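# Place the green block into the blue tray

## Task

Get the green block so it rests inside the blue tray; pay no attention to any signs placed there.

## Robot and tools

Robot: two arms, left_arm and right_arm, each with a two-finger gripper. Base poses in the scene frame: left_arm at (0, +0.231, 0) m, quat_wxyz (+1.000, 0, 0, -0.020); right_arm at (-0.043, -0.314, 0) m, quat_wxyz (+1.000, 0, 0, +0.015).

Frames: the scene frame has its origin at table-top height, halfway between the nominal bases, +z up, +x out over the table, and left_arm on the +y side (arm names do not match image sides). Fixed cameras and the table use the scene frame. Each arm's end_effector_position (metres), end_effector_quat_wxyz, velocities, targets and wrist-camera poses use that arm's own base frame. Reported hand poses may be off by a few centimetres, more at long reach. The fingers point along the gripper's +z and open and close along its y; end_effector_position is the spot between the pads, about 1 cm short of the tips.

Row layout (used by every moving tool): 14 numbers, each in [-1, 1]. First the left_arm block: six joint numbers then its opening; then the right_arm block in the same way. Joint order inside a block is shoulder, elbow, waist, wrist pitch, wrist yaw, wrist roll; trust only this order. Joint numbers are offsets, scaled so 1.0 equals 2.811 rad (waist, shoulder), 2.53 (elbow), 2.575 (wrist pitch), 8.12 (wrist yaw), 9.528 (wrist roll). They count from the "Joint targets" line at the start of the action or call, not from the previous row, so sending the same offset again moves further. Opening is absolute: +1 fully open, -1 closed. To keep a gripper as it is, resend its current command; 0 means half-open, not unchanged. Stated joint ranges (rad): waist -2.880..2.880, shoulder 0.000..3.142, elbow 0.000..3.019, wrist pitch -1.693..1.571, wrist yaw -1.571..1.571, wrist roll -2.094..2.094; real ends may differ by 0.084. Asking more than 0.084 past an end gets the action refused for both arms; a request past the real end is clipped, reported as "joint sent to its limit".

execute_actions(actions, cameras): actions is a list of actions; each action is up to 15 rows, one per 1/30 s step; a short table repeats its last row to fill 15. Images come back only for an empty actions list or when cameras names them (["all"], names, or []). Per step each joint's target stays within a lead of its measured angle (0.716 rad waist/shoulder, 0.645 elbow, 0.69 wrist pitch, 1.84 wrist yaw, 3.24 wrist roll), and targets that would place the gripper over 110 mm from where it is get scaled back, so big moves need several actions. Results also list joint positions at some steps.

move(target, speed, blend, opening_speed, grip_force, blocking, cameras): target is one 14-number row or up to 15 rows, all offsets from the same starting Joint targets (not chained). All joints move together, so the gripper path curves; no collision avoidance. speed is rad/s for the joint with the longest way, 0.01 to 12.57, default 0.5, one number or one per target. blend (rad) rounds corners between listed targets; 0 stops at each. opening_speed is the rate of the opening command per second on the -1..+1 scale, at least 0.2; use it for gentle closing. grip_force is newtons per pad, 10 to 50 (full, the default), one value or one per arm; it persists, and lower forces close slowly. blocking=false returns after about 0.5 s while the move runs on. The "move:" line reports the ending: done, off_target (at rest, a joint over 0.035 rad from target), moving, held (a check withheld steps or clearance stopped it) or fault; limits=held if steps were withheld. Neither done nor off_target proves contact or its absence.

wait(seconds 0..10, cameras): runs the scene holding commands; returns early if a running move ends. stop(cameras): brakes the running move; fast moves need space to stop. zoom_image(camera, region [x0,y0,x1,y1] pixels, at most 504x504): enlarges part of the newest image of cam_high, cam_low, cam_over, cam_left_wrist or cam_right_wrist (all 896x504). finished_scene(scene=1): ends for good; the block must stay in the tray without help.

Results: Joint positions/velocities per arm in the order above, plus pad gap (m; 0.094 open). "within noise" means still. Joint targets is the base for your next offsets. grip_measured is the opening on the command scale; empty it reads up to 2.5 mm wide; squeezing a hard part it reads up to about 3 mm under the part width. Force climbs about 1 N per 0.001 below first touch and jumps to the limit near 20 N, so commanding about 0.06 below touch (0.11 for small/round) grips firmly. To release, command well above grip_measured. Joint torques include arm weight; entries 2 and 4 wrap at ±28 N m. "joint command not followed" means the clearance check altered targets; it does not keep grippers apart. To end a push, command targets back past the Joint positions.

Avoid: dropping the block or letting go while it moves, knocking anything off the table, hard hits on fixed or heavy objects, any contact or squeeze between the two arms (can fail the task), and holding loads or stretched poses long, which heats motors; at 100 °C that arm goes limp for 30-60 s, sometimes with no MOTOR HOT warning. While you think the scene keeps running.

Each tool is called in YAML: its name, and indented under it one key for each argument.

## Session

execute_actions:
  actions: []

Scene clock: 0.00 s.
left_arm: end_effector_position=(+0.4619, -0.5603, +0.2606) grip_measured=+1.000 end_effector_quat_wxyz=(+0.561, +0.353, +0.676, -0.321) | right_arm: end_effector_position=(+0.4737, -0.3680, +0.3235) grip_measured=+1.000 end_effector_quat_wxyz=(+0.471, +0.291, +0.814, +0.175)
Joint names: [shoulder, elbow, waist, wrist pitch, wrist yaw, wrist roll]
Joint positions: left_arm=[1.739 1.215 -0.844 0.357 0.155 -0.014 0.094] | right_arm=[1.485 1.34 -0.853 -0.575 -0.722 0.173 0.094]
Joint velocities: within noise
Joint torques (N m): no reading
Motor temperatures (°C): left_arm=[23 25 21 29 28 25 30] | right_arm=[24 23 29 26 26 25 26]
Heat: left arm: hottest gripper 30 °C; right arm: hottest waist 29 °C.
Joint targets: left_arm=[1.748 1.237 -0.844 0.360 0.155 -0.014] | right_arm=[1.483 1.369 -0.853 -0.571 -0.722 0.173]
Tool commands: left_gripper/opening=+1.0 right_gripper/opening=+1.0

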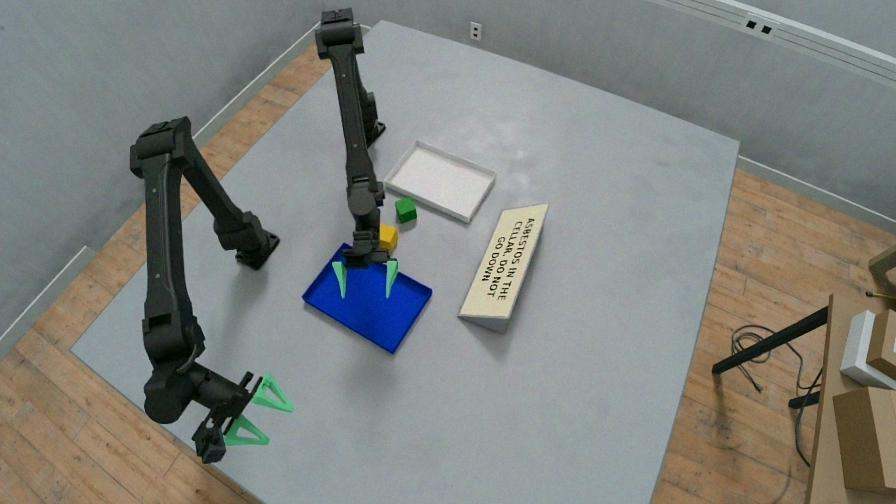

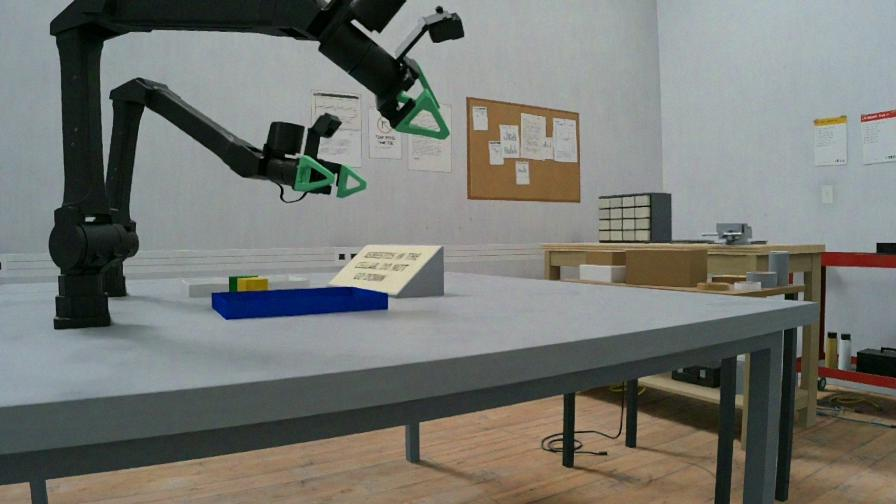

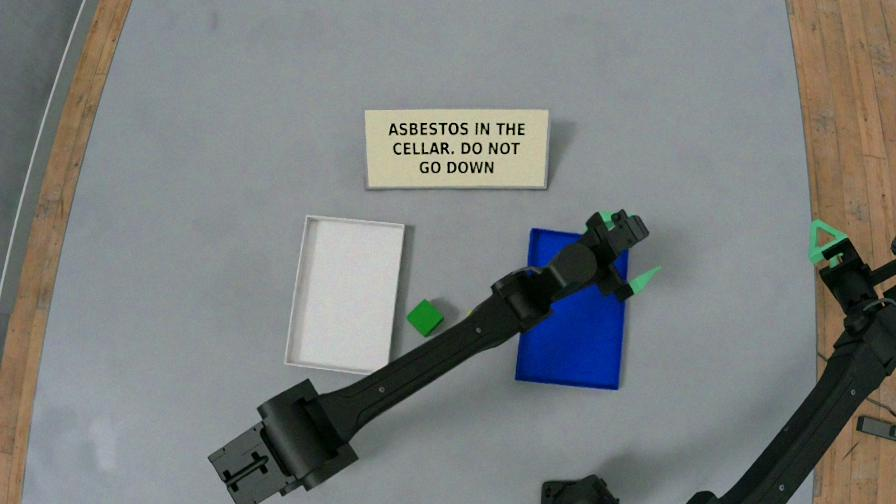

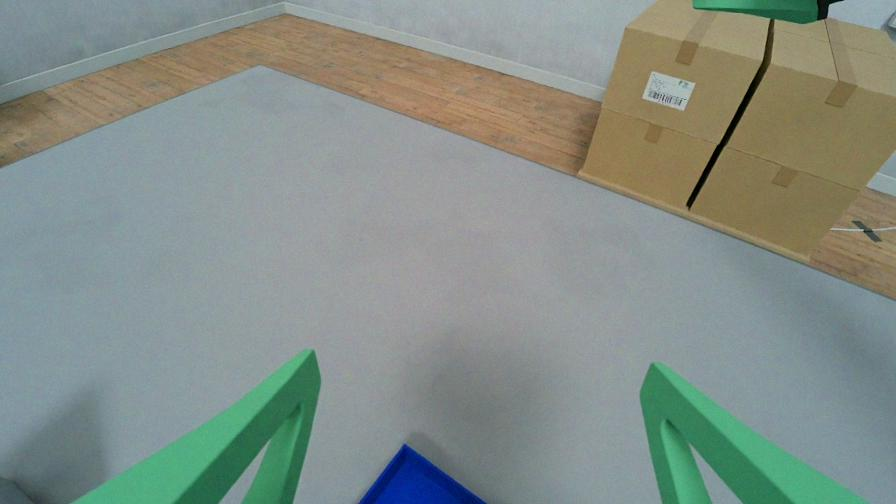

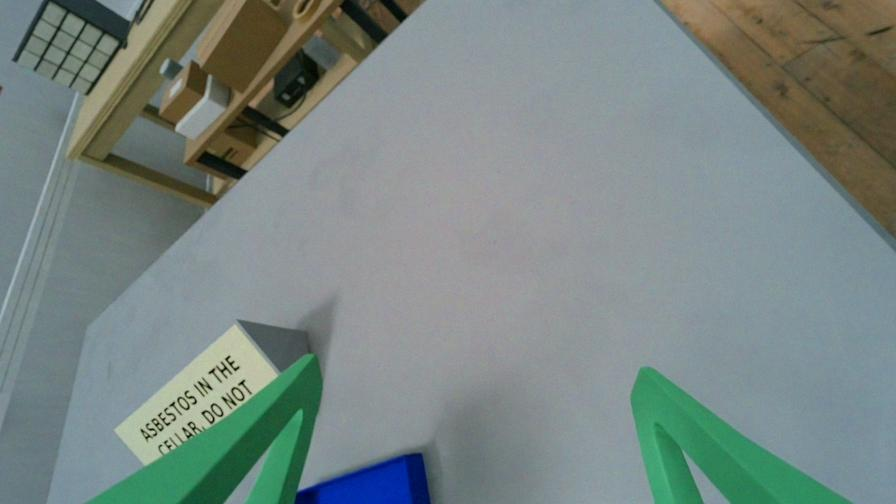

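move:
  target: [-0.1469,0.0217,0.0797,-0.733,-0.0191,0.0015,1,0,0,0,0,0,0,1]
  speed: 1.2
  cameras: ["cam_over","cam_left_wrist"]

Scene clock: 40.43 s.
left_arm: end_effector_position=(+0.2966, -0.2190, +0.2310) grip_measured=+1.000 end_effector_quat_wxyz=(-0.021, +0.305, +0.952, +0.005) | right_arm: end_effector_position=(+0.4737, -0.3680, +0.3235) grip_measured=+1.000 end_effector_quat_wxyz=(+0.471, +0.291, +0.814, +0.175)
Joint names: [shoulder, elbow, waist, wrist pitch, wrist yaw, wrist roll]
Joint positions: left_arm=[1.334 1.24 -0.633 -1.519 0.004 -0.014 0.094] | right_arm=[1.485 1.34 -0.853 -0.575 -0.722 0.173 0.094]
Joint torques (N m): left_arm=[-8 15.57 0.15 0.1 -0.15 0.07] | right_arm=[-12.28 12.4 1.85 2.1 -0.25 -0.14]
Motor temperatures (°C): left_arm=[26 28 21 29 27 25 29] | right_arm=[26 31 28 25 25 25 25]
Heat: left arm: hottest wrist pitch 29 °C; right arm: hottest elbow 31 °C.
Joint targets: left_arm=[1.335 1.292 -0.619 -1.527 0.000 0.001] | right_arm=[1.483 1.369 -0.853 -0.571 -0.722 0.173]
move: off_target (left_arm); left_arm: the elbow is farthest, 0.052 rad from its target
Images, in order (width x height): cam_over 896x504, cam_left_wrist 896x504.

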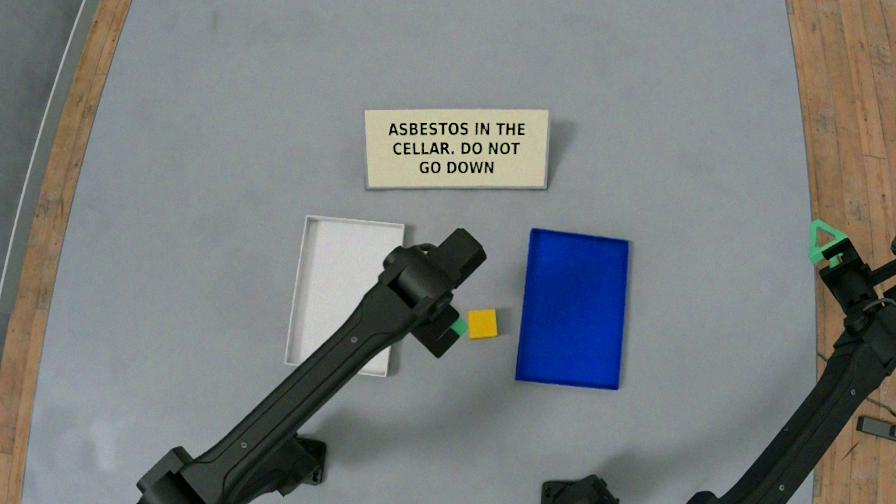

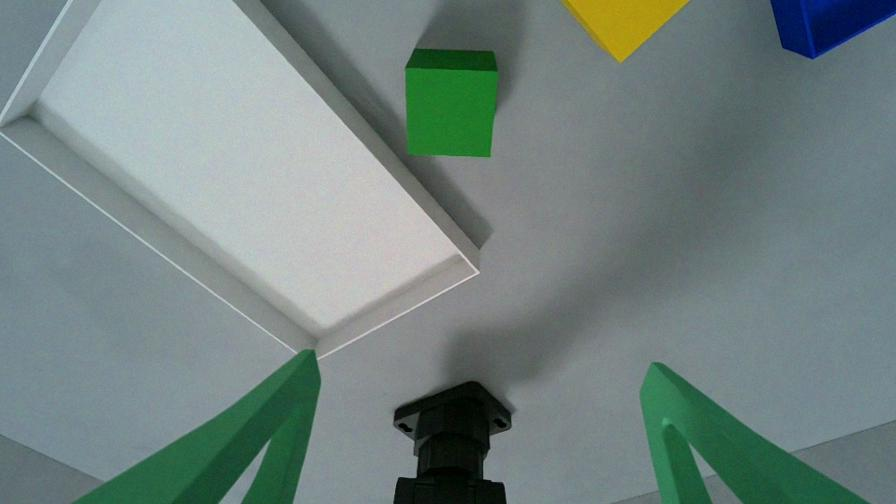

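move:
  target: [0.0149,-0.0846,0.0068,0.1165,0,0,1,0,0,0,0,0,0,1]
  speed: 0.6
  cameras: ["cam_left_wrist","cam_high"]

Scene clock: 74.50 s.
left_arm: end_effector_position=(+0.3194, -0.2271, +0.1607) grip_measured=+1.000 end_effector_quat_wxyz=(+0.023, +0.296, +0.955, -0.009) | right_arm: end_effector_position=(+0.4737, -0.3680, +0.3235) grip_measured=+1.000 end_effector_quat_wxyz=(+0.471, +0.291, +0.814, +0.175)
Joint names: [shoulder, elbow, waist, wrist pitch, wrist yaw, wrist roll]
Joint positions: left_arm=[1.37 1.086 -0.616 -1.237 0.003 -0.014 0.094] | right_arm=[1.485 1.34 -0.853 -0.575 -0.722 0.173 0.094]
Joint torques (N m): left_arm=[-7.77 9.66 0.21 0.95 -0.14 0.07] | right_arm=[-12.22 12.37 1.79 2.09 -0.26 -0.15]
Motor temperatures (°C): left_arm=[24 33 21 28 27 25 29] | right_arm=[26 33 28 25 25 24 25]
Heat: left arm: hottest elbow 33 °C; right arm: hottest elbow 33 °C.
Joint targets: left_arm=[1.377 1.078 -0.600 -1.228 0.000 0.001] | right_arm=[1.483 1.369 -0.853 -0.571 -0.722 0.173]
move: done
Images, in order (width x height): cam_high 896x504, cam_left_wrist 896x504.

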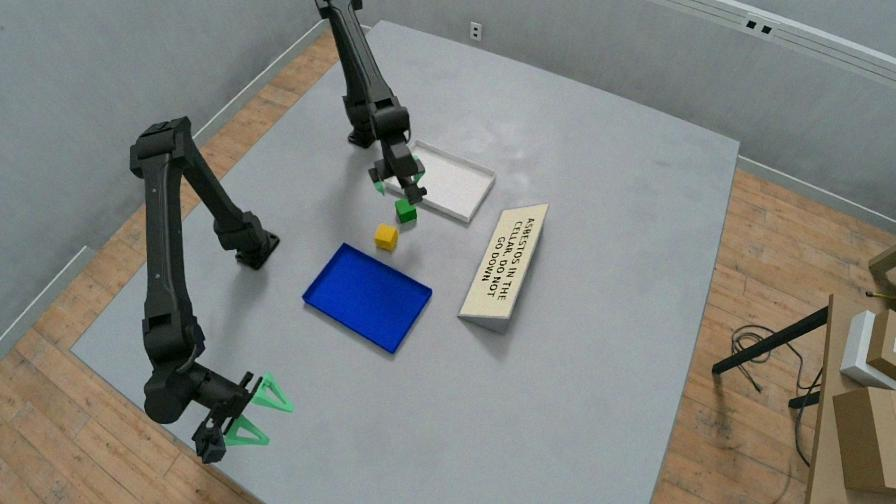

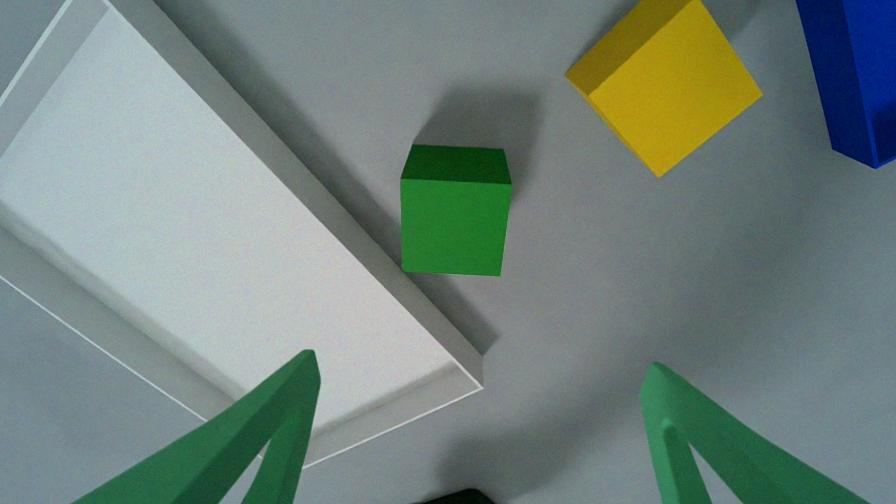

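move:
  target: [0.0213,-0.0387,0.0057,0.042,0,0,1,0,0,0,0,0,0,1]
  cameras: ["cam_left_wrist","cam_over"]

Scene clock: 95.83 s.
left_arm: end_effector_position=(+0.3138, -0.2157, +0.1039) grip_measured=+1.000 end_effector_quat_wxyz=(+0.000, +0.289, +0.957, -0.002) | right_arm: end_effector_position=(+0.4737, -0.3680, +0.3235) grip_measured=+1.000 end_effector_quat_wxyz=(+0.471, +0.291, +0.814, +0.175)
Joint names: [shoulder, elbow, waist, wrist pitch, wrist yaw, wrist roll]
Joint positions: left_arm=[1.428 0.987 -0.6 -1.129 0.003 -0.014 0.094] | right_arm=[1.485 1.34 -0.853 -0.575 -0.722 0.173 0.094]
Joint torques (N m): left_arm=[-7.94 9.13 0.26 0.95 -0.14 0.07] | right_arm=[-12.28 12.37 1.61 2.1 -0.26 -0.15]
Heat: left arm: hottest elbow 30 °C; right arm: hottest elbow 34 °C.
Joint targets: left_arm=[1.436 0.980 -0.584 -1.120 0.000 0.001] | right_arm=[1.483 1.369 -0.853 -0.571 -0.722 0.173]
move: done
Images, in order (width x height): cam_over 896x504, cam_left_wrist 896x504.

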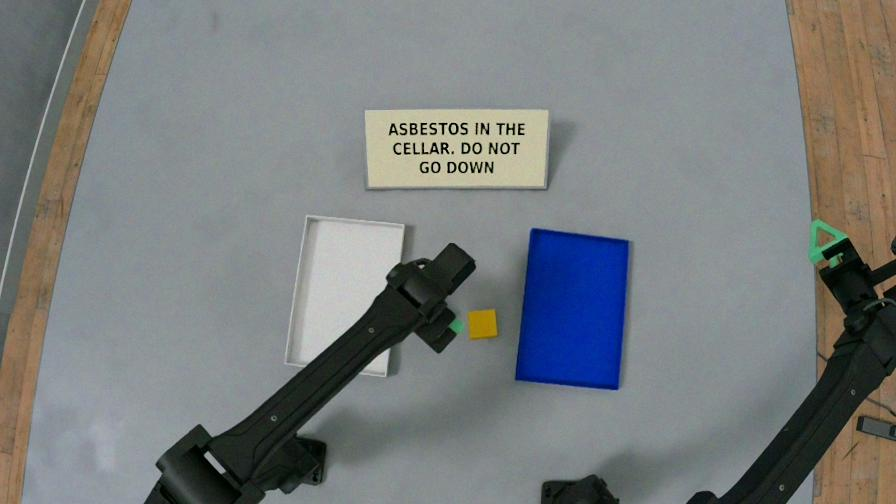

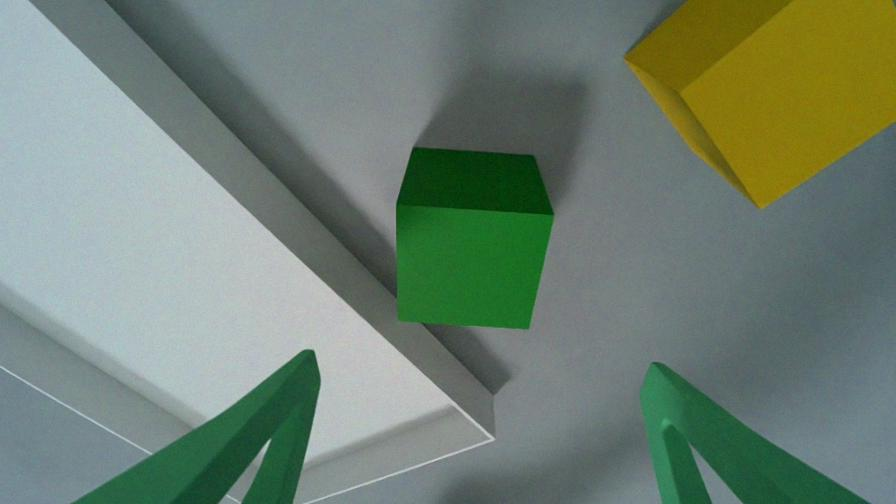

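move:
  target:
    - [0,0,0,0,0,0,0.45,0,0,0,0,0,0,1]
    - [0.0459,-0.0330,0,0.0821,0,0,0.45,0,0,0,0,0,0,1]
  speed: 0.3
  cameras: ["cam_left_wrist","cam_low"]

Scene clock: 118.87 s.
left_arm: end_effector_position=(+0.3211, -0.2207, +0.0332) grip_measured=+0.451 end_effector_quat_wxyz=(+0.004, +0.289, +0.957, -0.003) | right_arm: end_effector_position=(+0.4737, -0.3680, +0.3235) grip_measured=+1.000 end_effector_quat_wxyz=(+0.471, +0.291, +0.814, +0.175)
Joint names: [shoulder, elbow, waist, wrist pitch, wrist yaw, wrist roll]
Joint positions: left_arm=[1.55 0.906 -0.6 -0.917 0.003 -0.014 0.068] | right_arm=[1.485 1.34 -0.853 -0.575 -0.722 0.173 0.094]
Joint torques (N m): left_arm=[-8.29 7.65 0.15 1.01 -0.13 0.08] | right_arm=[-12.34 12.38 1.79 2.09 -0.25 -0.15]
Heat: left arm: hottest elbow 30 °C; right arm: hottest elbow 35 °C.
Joint targets: left_arm=[1.565 0.896 -0.584 -0.908 0.000 0.001] | right_arm=[1.483 1.369 -0.853 -0.571 -0.722 0.173]
move: done
Images, in order (width x height): cam_low 896x504, cam_left_wrist 896x504.

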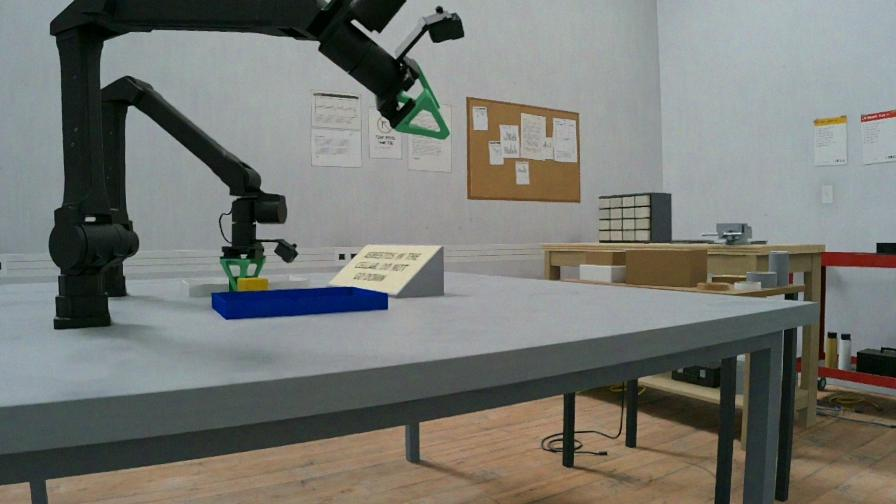

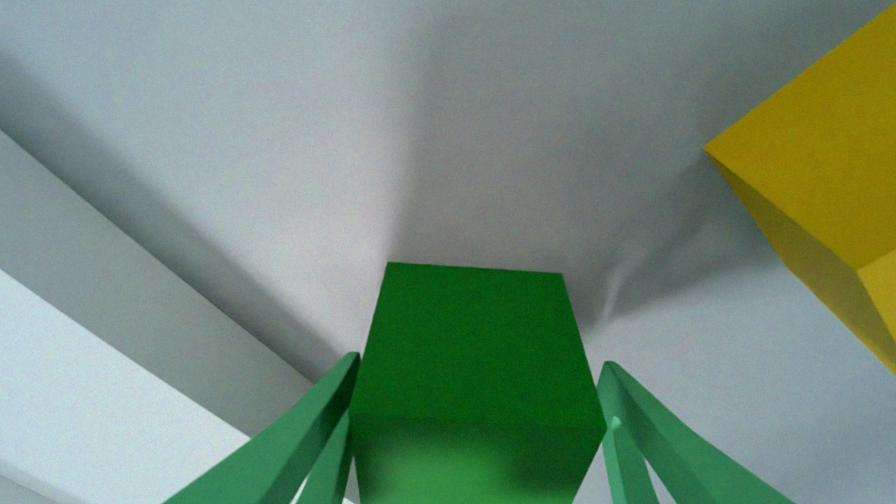

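move:
  target: [0,0,0,0,0,0,-0.1,0,0,0,0,0,0,1]
  opening_speed: 0.4
  cameras: ["cam_left_wrist"]

Scene clock: 126.70 s.
left_arm: end_effector_position=(+0.3212, -0.2205, +0.0332) grip_measured=+0.046 end_effector_quat_wxyz=(+0.004, +0.289, +0.957, -0.003) | right_arm: end_effector_position=(+0.4737, -0.3680, +0.3235) grip_measured=+1.000 end_effector_quat_wxyz=(+0.471, +0.291, +0.814, +0.175)
Joint names: [shoulder, elbow, waist, wrist pitch, wrist yaw, wrist roll]
Joint positions: left_arm=[1.55 0.906 -0.599 -0.917 0.003 -0.014 0.049] | right_arm=[1.485 1.34 -0.853 -0.575 -0.722 0.173 0.094]
Joint torques (N m): left_arm=[-8.23 7.66 0.21 0.94 -0.13 0.07] | right_arm=[-12.34 12.4 1.79 2.07 -0.25 -0.15]
Heat: left arm: hottest elbow 29 °C; right arm: hottest elbow 35 °C.
Joint targets: left_arm=[1.565 0.896 -0.584 -0.908 0.000 0.001] | right_arm=[1.483 1.369 -0.853 -0.571 -0.722 0.173]
move: done
Images, in order (width x height): cam_left_wrist 896x504.

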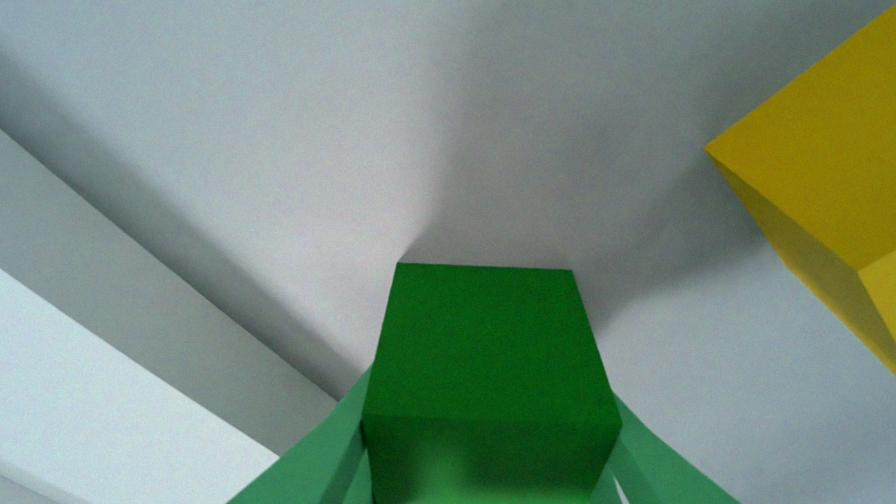

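move:
  target:
    - [-0.064,0.0727,0,-0.1406,0,0,-0.1,0,0,0,0,0,0,1]
    - [0.207,0.4154,-0.1277,-0.1814,0,0,-0.1,0,0,0,0,0,0,1]
  speed: 0.6
  blend: [0.08,0]
  cameras: ["cam_over","cam_left_wrist","cam_high"]

Scene clock: 149.63 s.
left_arm: end_effector_position=(+0.3767, -0.5201, +0.0735) grip_measured=+0.045 end_effector_quat_wxyz=(-0.019, +0.448, +0.894, +0.009) | right_arm: end_effector_position=(+0.4737, -0.3680, +0.3235) grip_measured=+1.000 end_effector_quat_wxyz=(+0.471, +0.291, +0.814, +0.175)
Joint names: [shoulder, elbow, waist, wrist pitch, wrist yaw, wrist roll]
Joint positions: left_arm=[2.136 1.891 -0.943 -1.367 0.002 -0.014 0.049] | right_arm=[1.485 1.34 -0.853 -0.575 -0.722 0.173 0.094]
Joint torques (N m): left_arm=[-17.79 15.6 -1.26 0.12 -0.1 0.07] | right_arm=[-12.4 12.38 1.73 2.1 -0.25 -0.14]
Motor temperatures (°C): left_arm=[25 28 21 27 26 24 28] | right_arm=[26 35 28 24 23 23 24]
Heat: left arm: hottest elbow 28 °C; right arm: hottest elbow 35 °C.
Joint targets: left_arm=[2.147 1.947 -0.943 -1.375 0.000 0.001] | right_arm=[1.483 1.369 -0.853 -0.571 -0.722 0.173]
move: off_target (left_arm); left_arm: the elbow is farthest, 0.056 rad from its target
Images, in order (width x height): cam_high 896x504, cam_over 896x504, cam_left_wrist 896x504.

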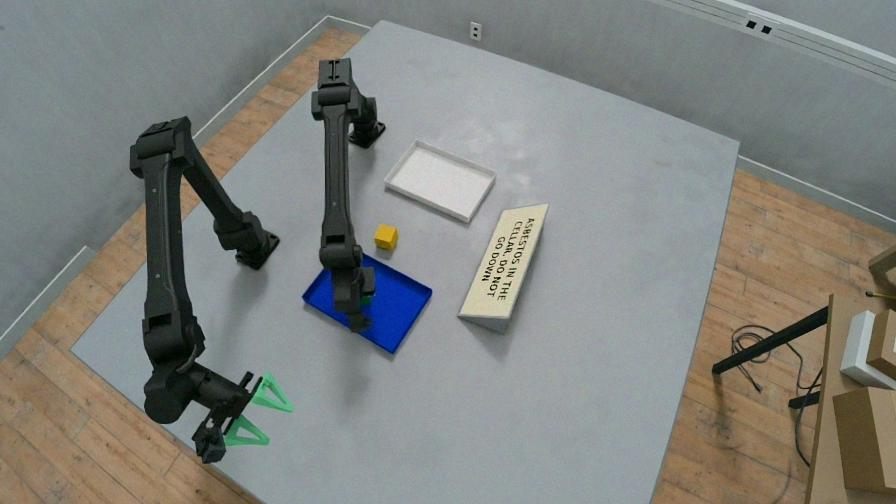

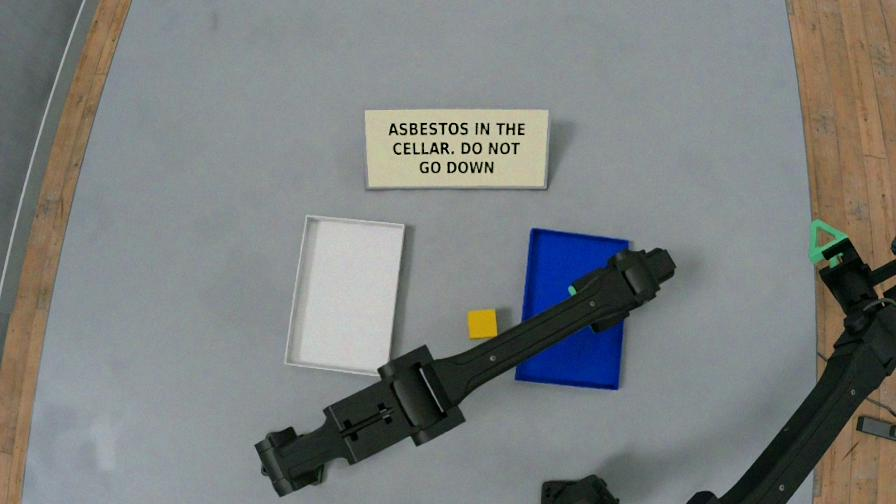

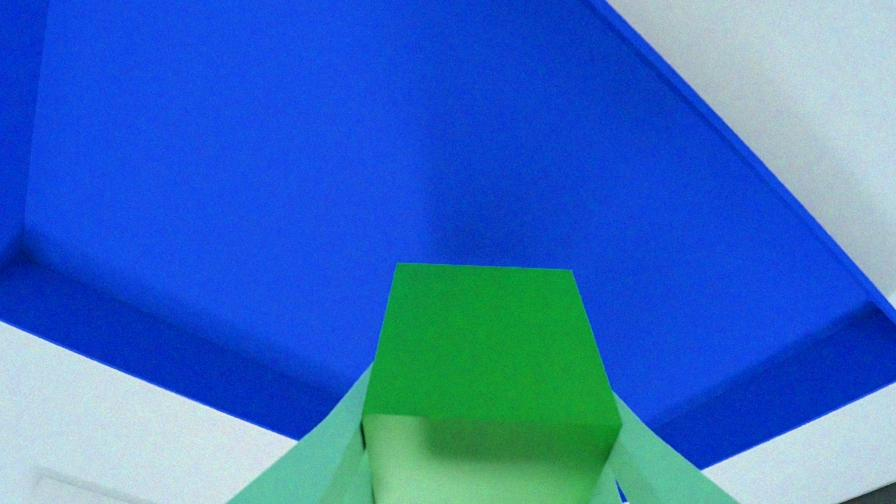

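move:
  target: [-0.0032,-0.0581,0,0.054,0,0,-0.1,0,0,0,0,0,0,1]
  speed: 0.15
  cameras: ["cam_low","cam_left_wrist"]

Scene clock: 164.07 s.
left_arm: end_effector_position=(+0.3773, -0.5210, +0.0430) grip_measured=+0.045 end_effector_quat_wxyz=(-0.001, +0.448, +0.894, +0.000) | right_arm: end_effector_position=(+0.4737, -0.3680, +0.3235) grip_measured=+1.000 end_effector_quat_wxyz=(+0.471, +0.291, +0.814, +0.175)
Joint names: [shoulder, elbow, waist, wrist pitch, wrist yaw, wrist roll]
Joint positions: left_arm=[2.136 1.808 -0.943 -1.245 0.002 -0.014 0.049] | right_arm=[1.485 1.34 -0.853 -0.575 -0.722 0.173 0.094]
Joint torques (N m): left_arm=[-18.2 9.42 -1.2 0.95 -0.08 0.07] | right_arm=[-12.22 12.36 1.79 2.06 -0.26 -0.14]
Heat: left arm: hottest elbow 31 °C; right arm: hottest elbow 36 °C.
Joint targets: left_arm=[2.138 1.800 -0.943 -1.236 0.000 0.001] | right_arm=[1.483 1.369 -0.853 -0.571 -0.722 0.173]
move: done
Images, in order (width x height): cam_low 896x504, cam_left_wrist 896x504.

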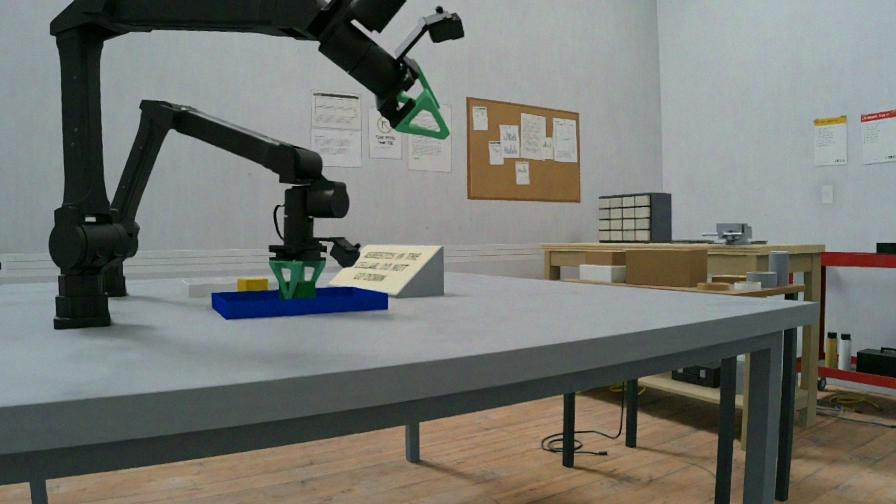

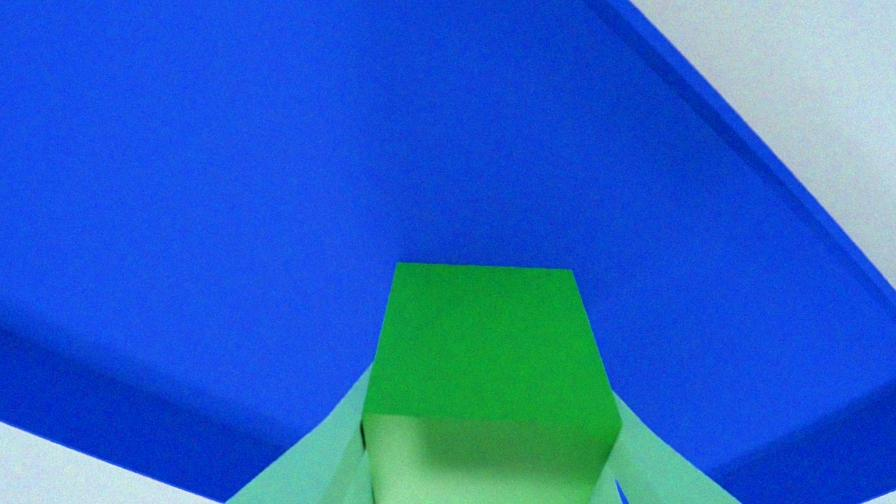

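move:
  target:
    - [0,-0.0063,0,0.0062,0,0,-0.1,0,0,0,0,0,0,1]
    - [0,-0.0063,0,0.0062,0,0,0.4,0,0,0,0,0,0,1]
  speed: 0.1
  opening_speed: 0.5
  cameras: ["cam_left_wrist"]

Scene clock: 177.03 s.
left_arm: end_effector_position=(+0.3768, -0.5203, +0.0391) grip_measured=+0.398 end_effector_quat_wxyz=(+0.001, +0.448, +0.894, -0.001) | right_arm: end_effector_position=(+0.4737, -0.3680, +0.3235) grip_measured=+1.000 end_effector_quat_wxyz=(+0.471, +0.291, +0.814, +0.175)
Joint names: [shoulder, elbow, waist, wrist pitch, wrist yaw, wrist roll]
Joint positions: left_arm=[2.135 1.796 -0.943 -1.229 0.002 -0.014 0.066] | right_arm=[1.485 1.34 -0.853 -0.575 -0.722 0.173 0.094]
Joint torques (N m): left_arm=[-18.14 9.09 -1.14 0.92 -0.09 0.08] | right_arm=[-12.34 12.41 1.73 2.07 -0.25 -0.14]
Heat: left arm: hottest elbow 30 °C; right arm: hottest elbow 36 °C.
Joint targets: left_arm=[2.138 1.784 -0.943 -1.220 0.000 0.001] | right_arm=[1.483 1.369 -0.853 -0.571 -0.722 0.173]
move: done
Images, in order (width x height): cam_left_wrist 896x504.

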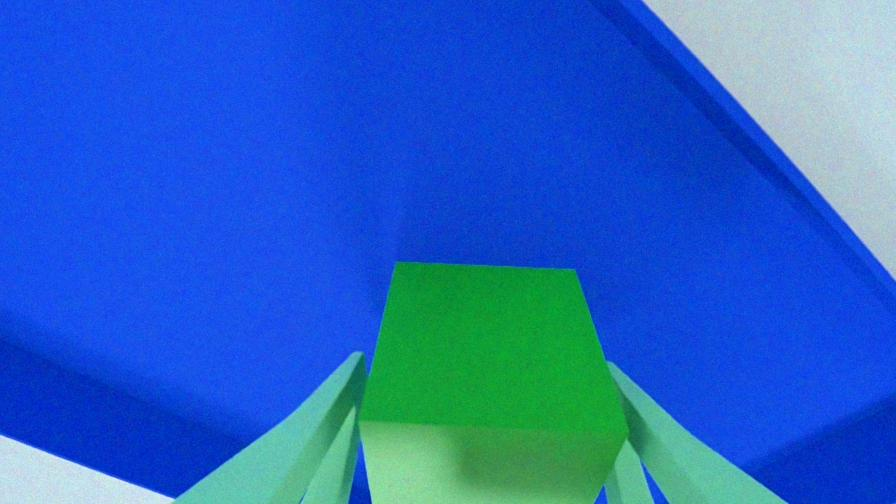

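move:
  target:
    - [0,0,0,0,0,0,0.8,0,0,0,0,0,0,1]
    - [-0.0345,0.083,0,-0.1192,0,0,0.8,0,0,0,0,0,0,1]
  speed: 0.3
  opening_speed: 0.6
  cameras: ["cam_left_wrist","cam_low"]

Scene clock: 185.40 s.
left_arm: end_effector_position=(+0.3655, -0.5047, +0.1537) grip_measured=+0.799 end_effector_quat_wxyz=(-0.020, +0.448, +0.894, +0.009) | right_arm: end_effector_position=(+0.4737, -0.3680, +0.3235) grip_measured=+1.000 end_effector_quat_wxyz=(+0.471, +0.291, +0.814, +0.175)
Joint names: [shoulder, elbow, waist, wrist pitch, wrist yaw, wrist roll]
Joint positions: left_arm=[2.04 1.945 -0.943 -1.519 0.002 -0.014 0.085] | right_arm=[1.485 1.34 -0.853 -0.575 -0.722 0.173 0.094]
Joint torques (N m): left_arm=[-17.61 15.3 -1.2 0.13 -0.09 0.07] | right_arm=[-12.22 12.4 1.85 2.1 -0.26 -0.15]
Heat: left arm: hottest elbow 30 °C; right arm: hottest elbow 36 °C.
Joint targets: left_arm=[2.041 1.994 -0.943 -1.527 0.000 0.001] | right_arm=[1.483 1.369 -0.853 -0.571 -0.722 0.173]
move: off_target (left_arm); left_arm: the elbow is farthest, 0.049 rad from its target
Images, in order (width x height): cam_low 896x504, cam_left_wrist 896x504.

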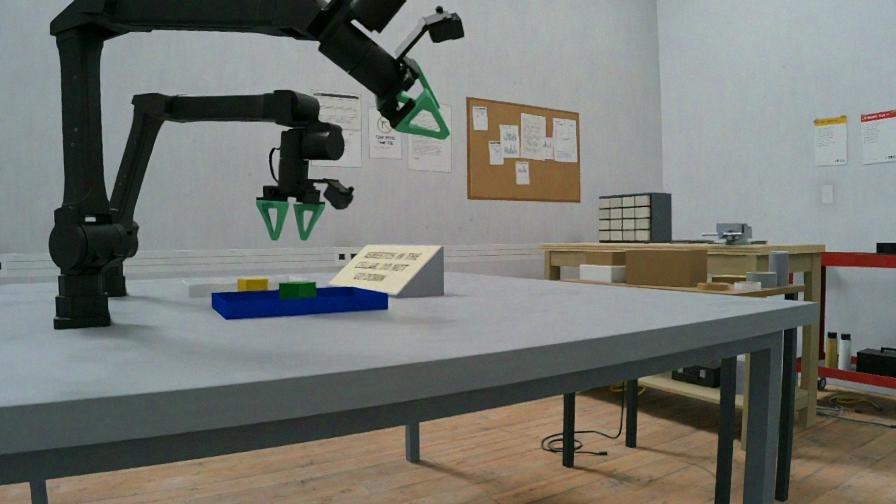

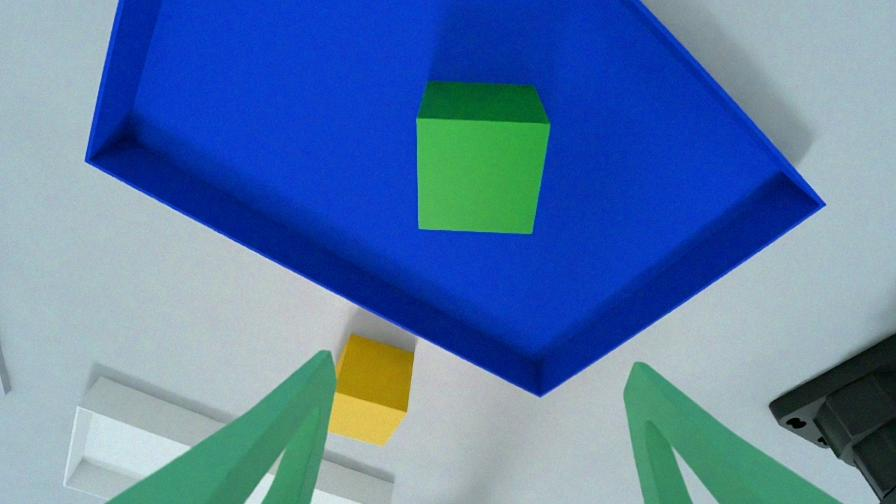

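finished_scene:

The scene is finished: the task was done.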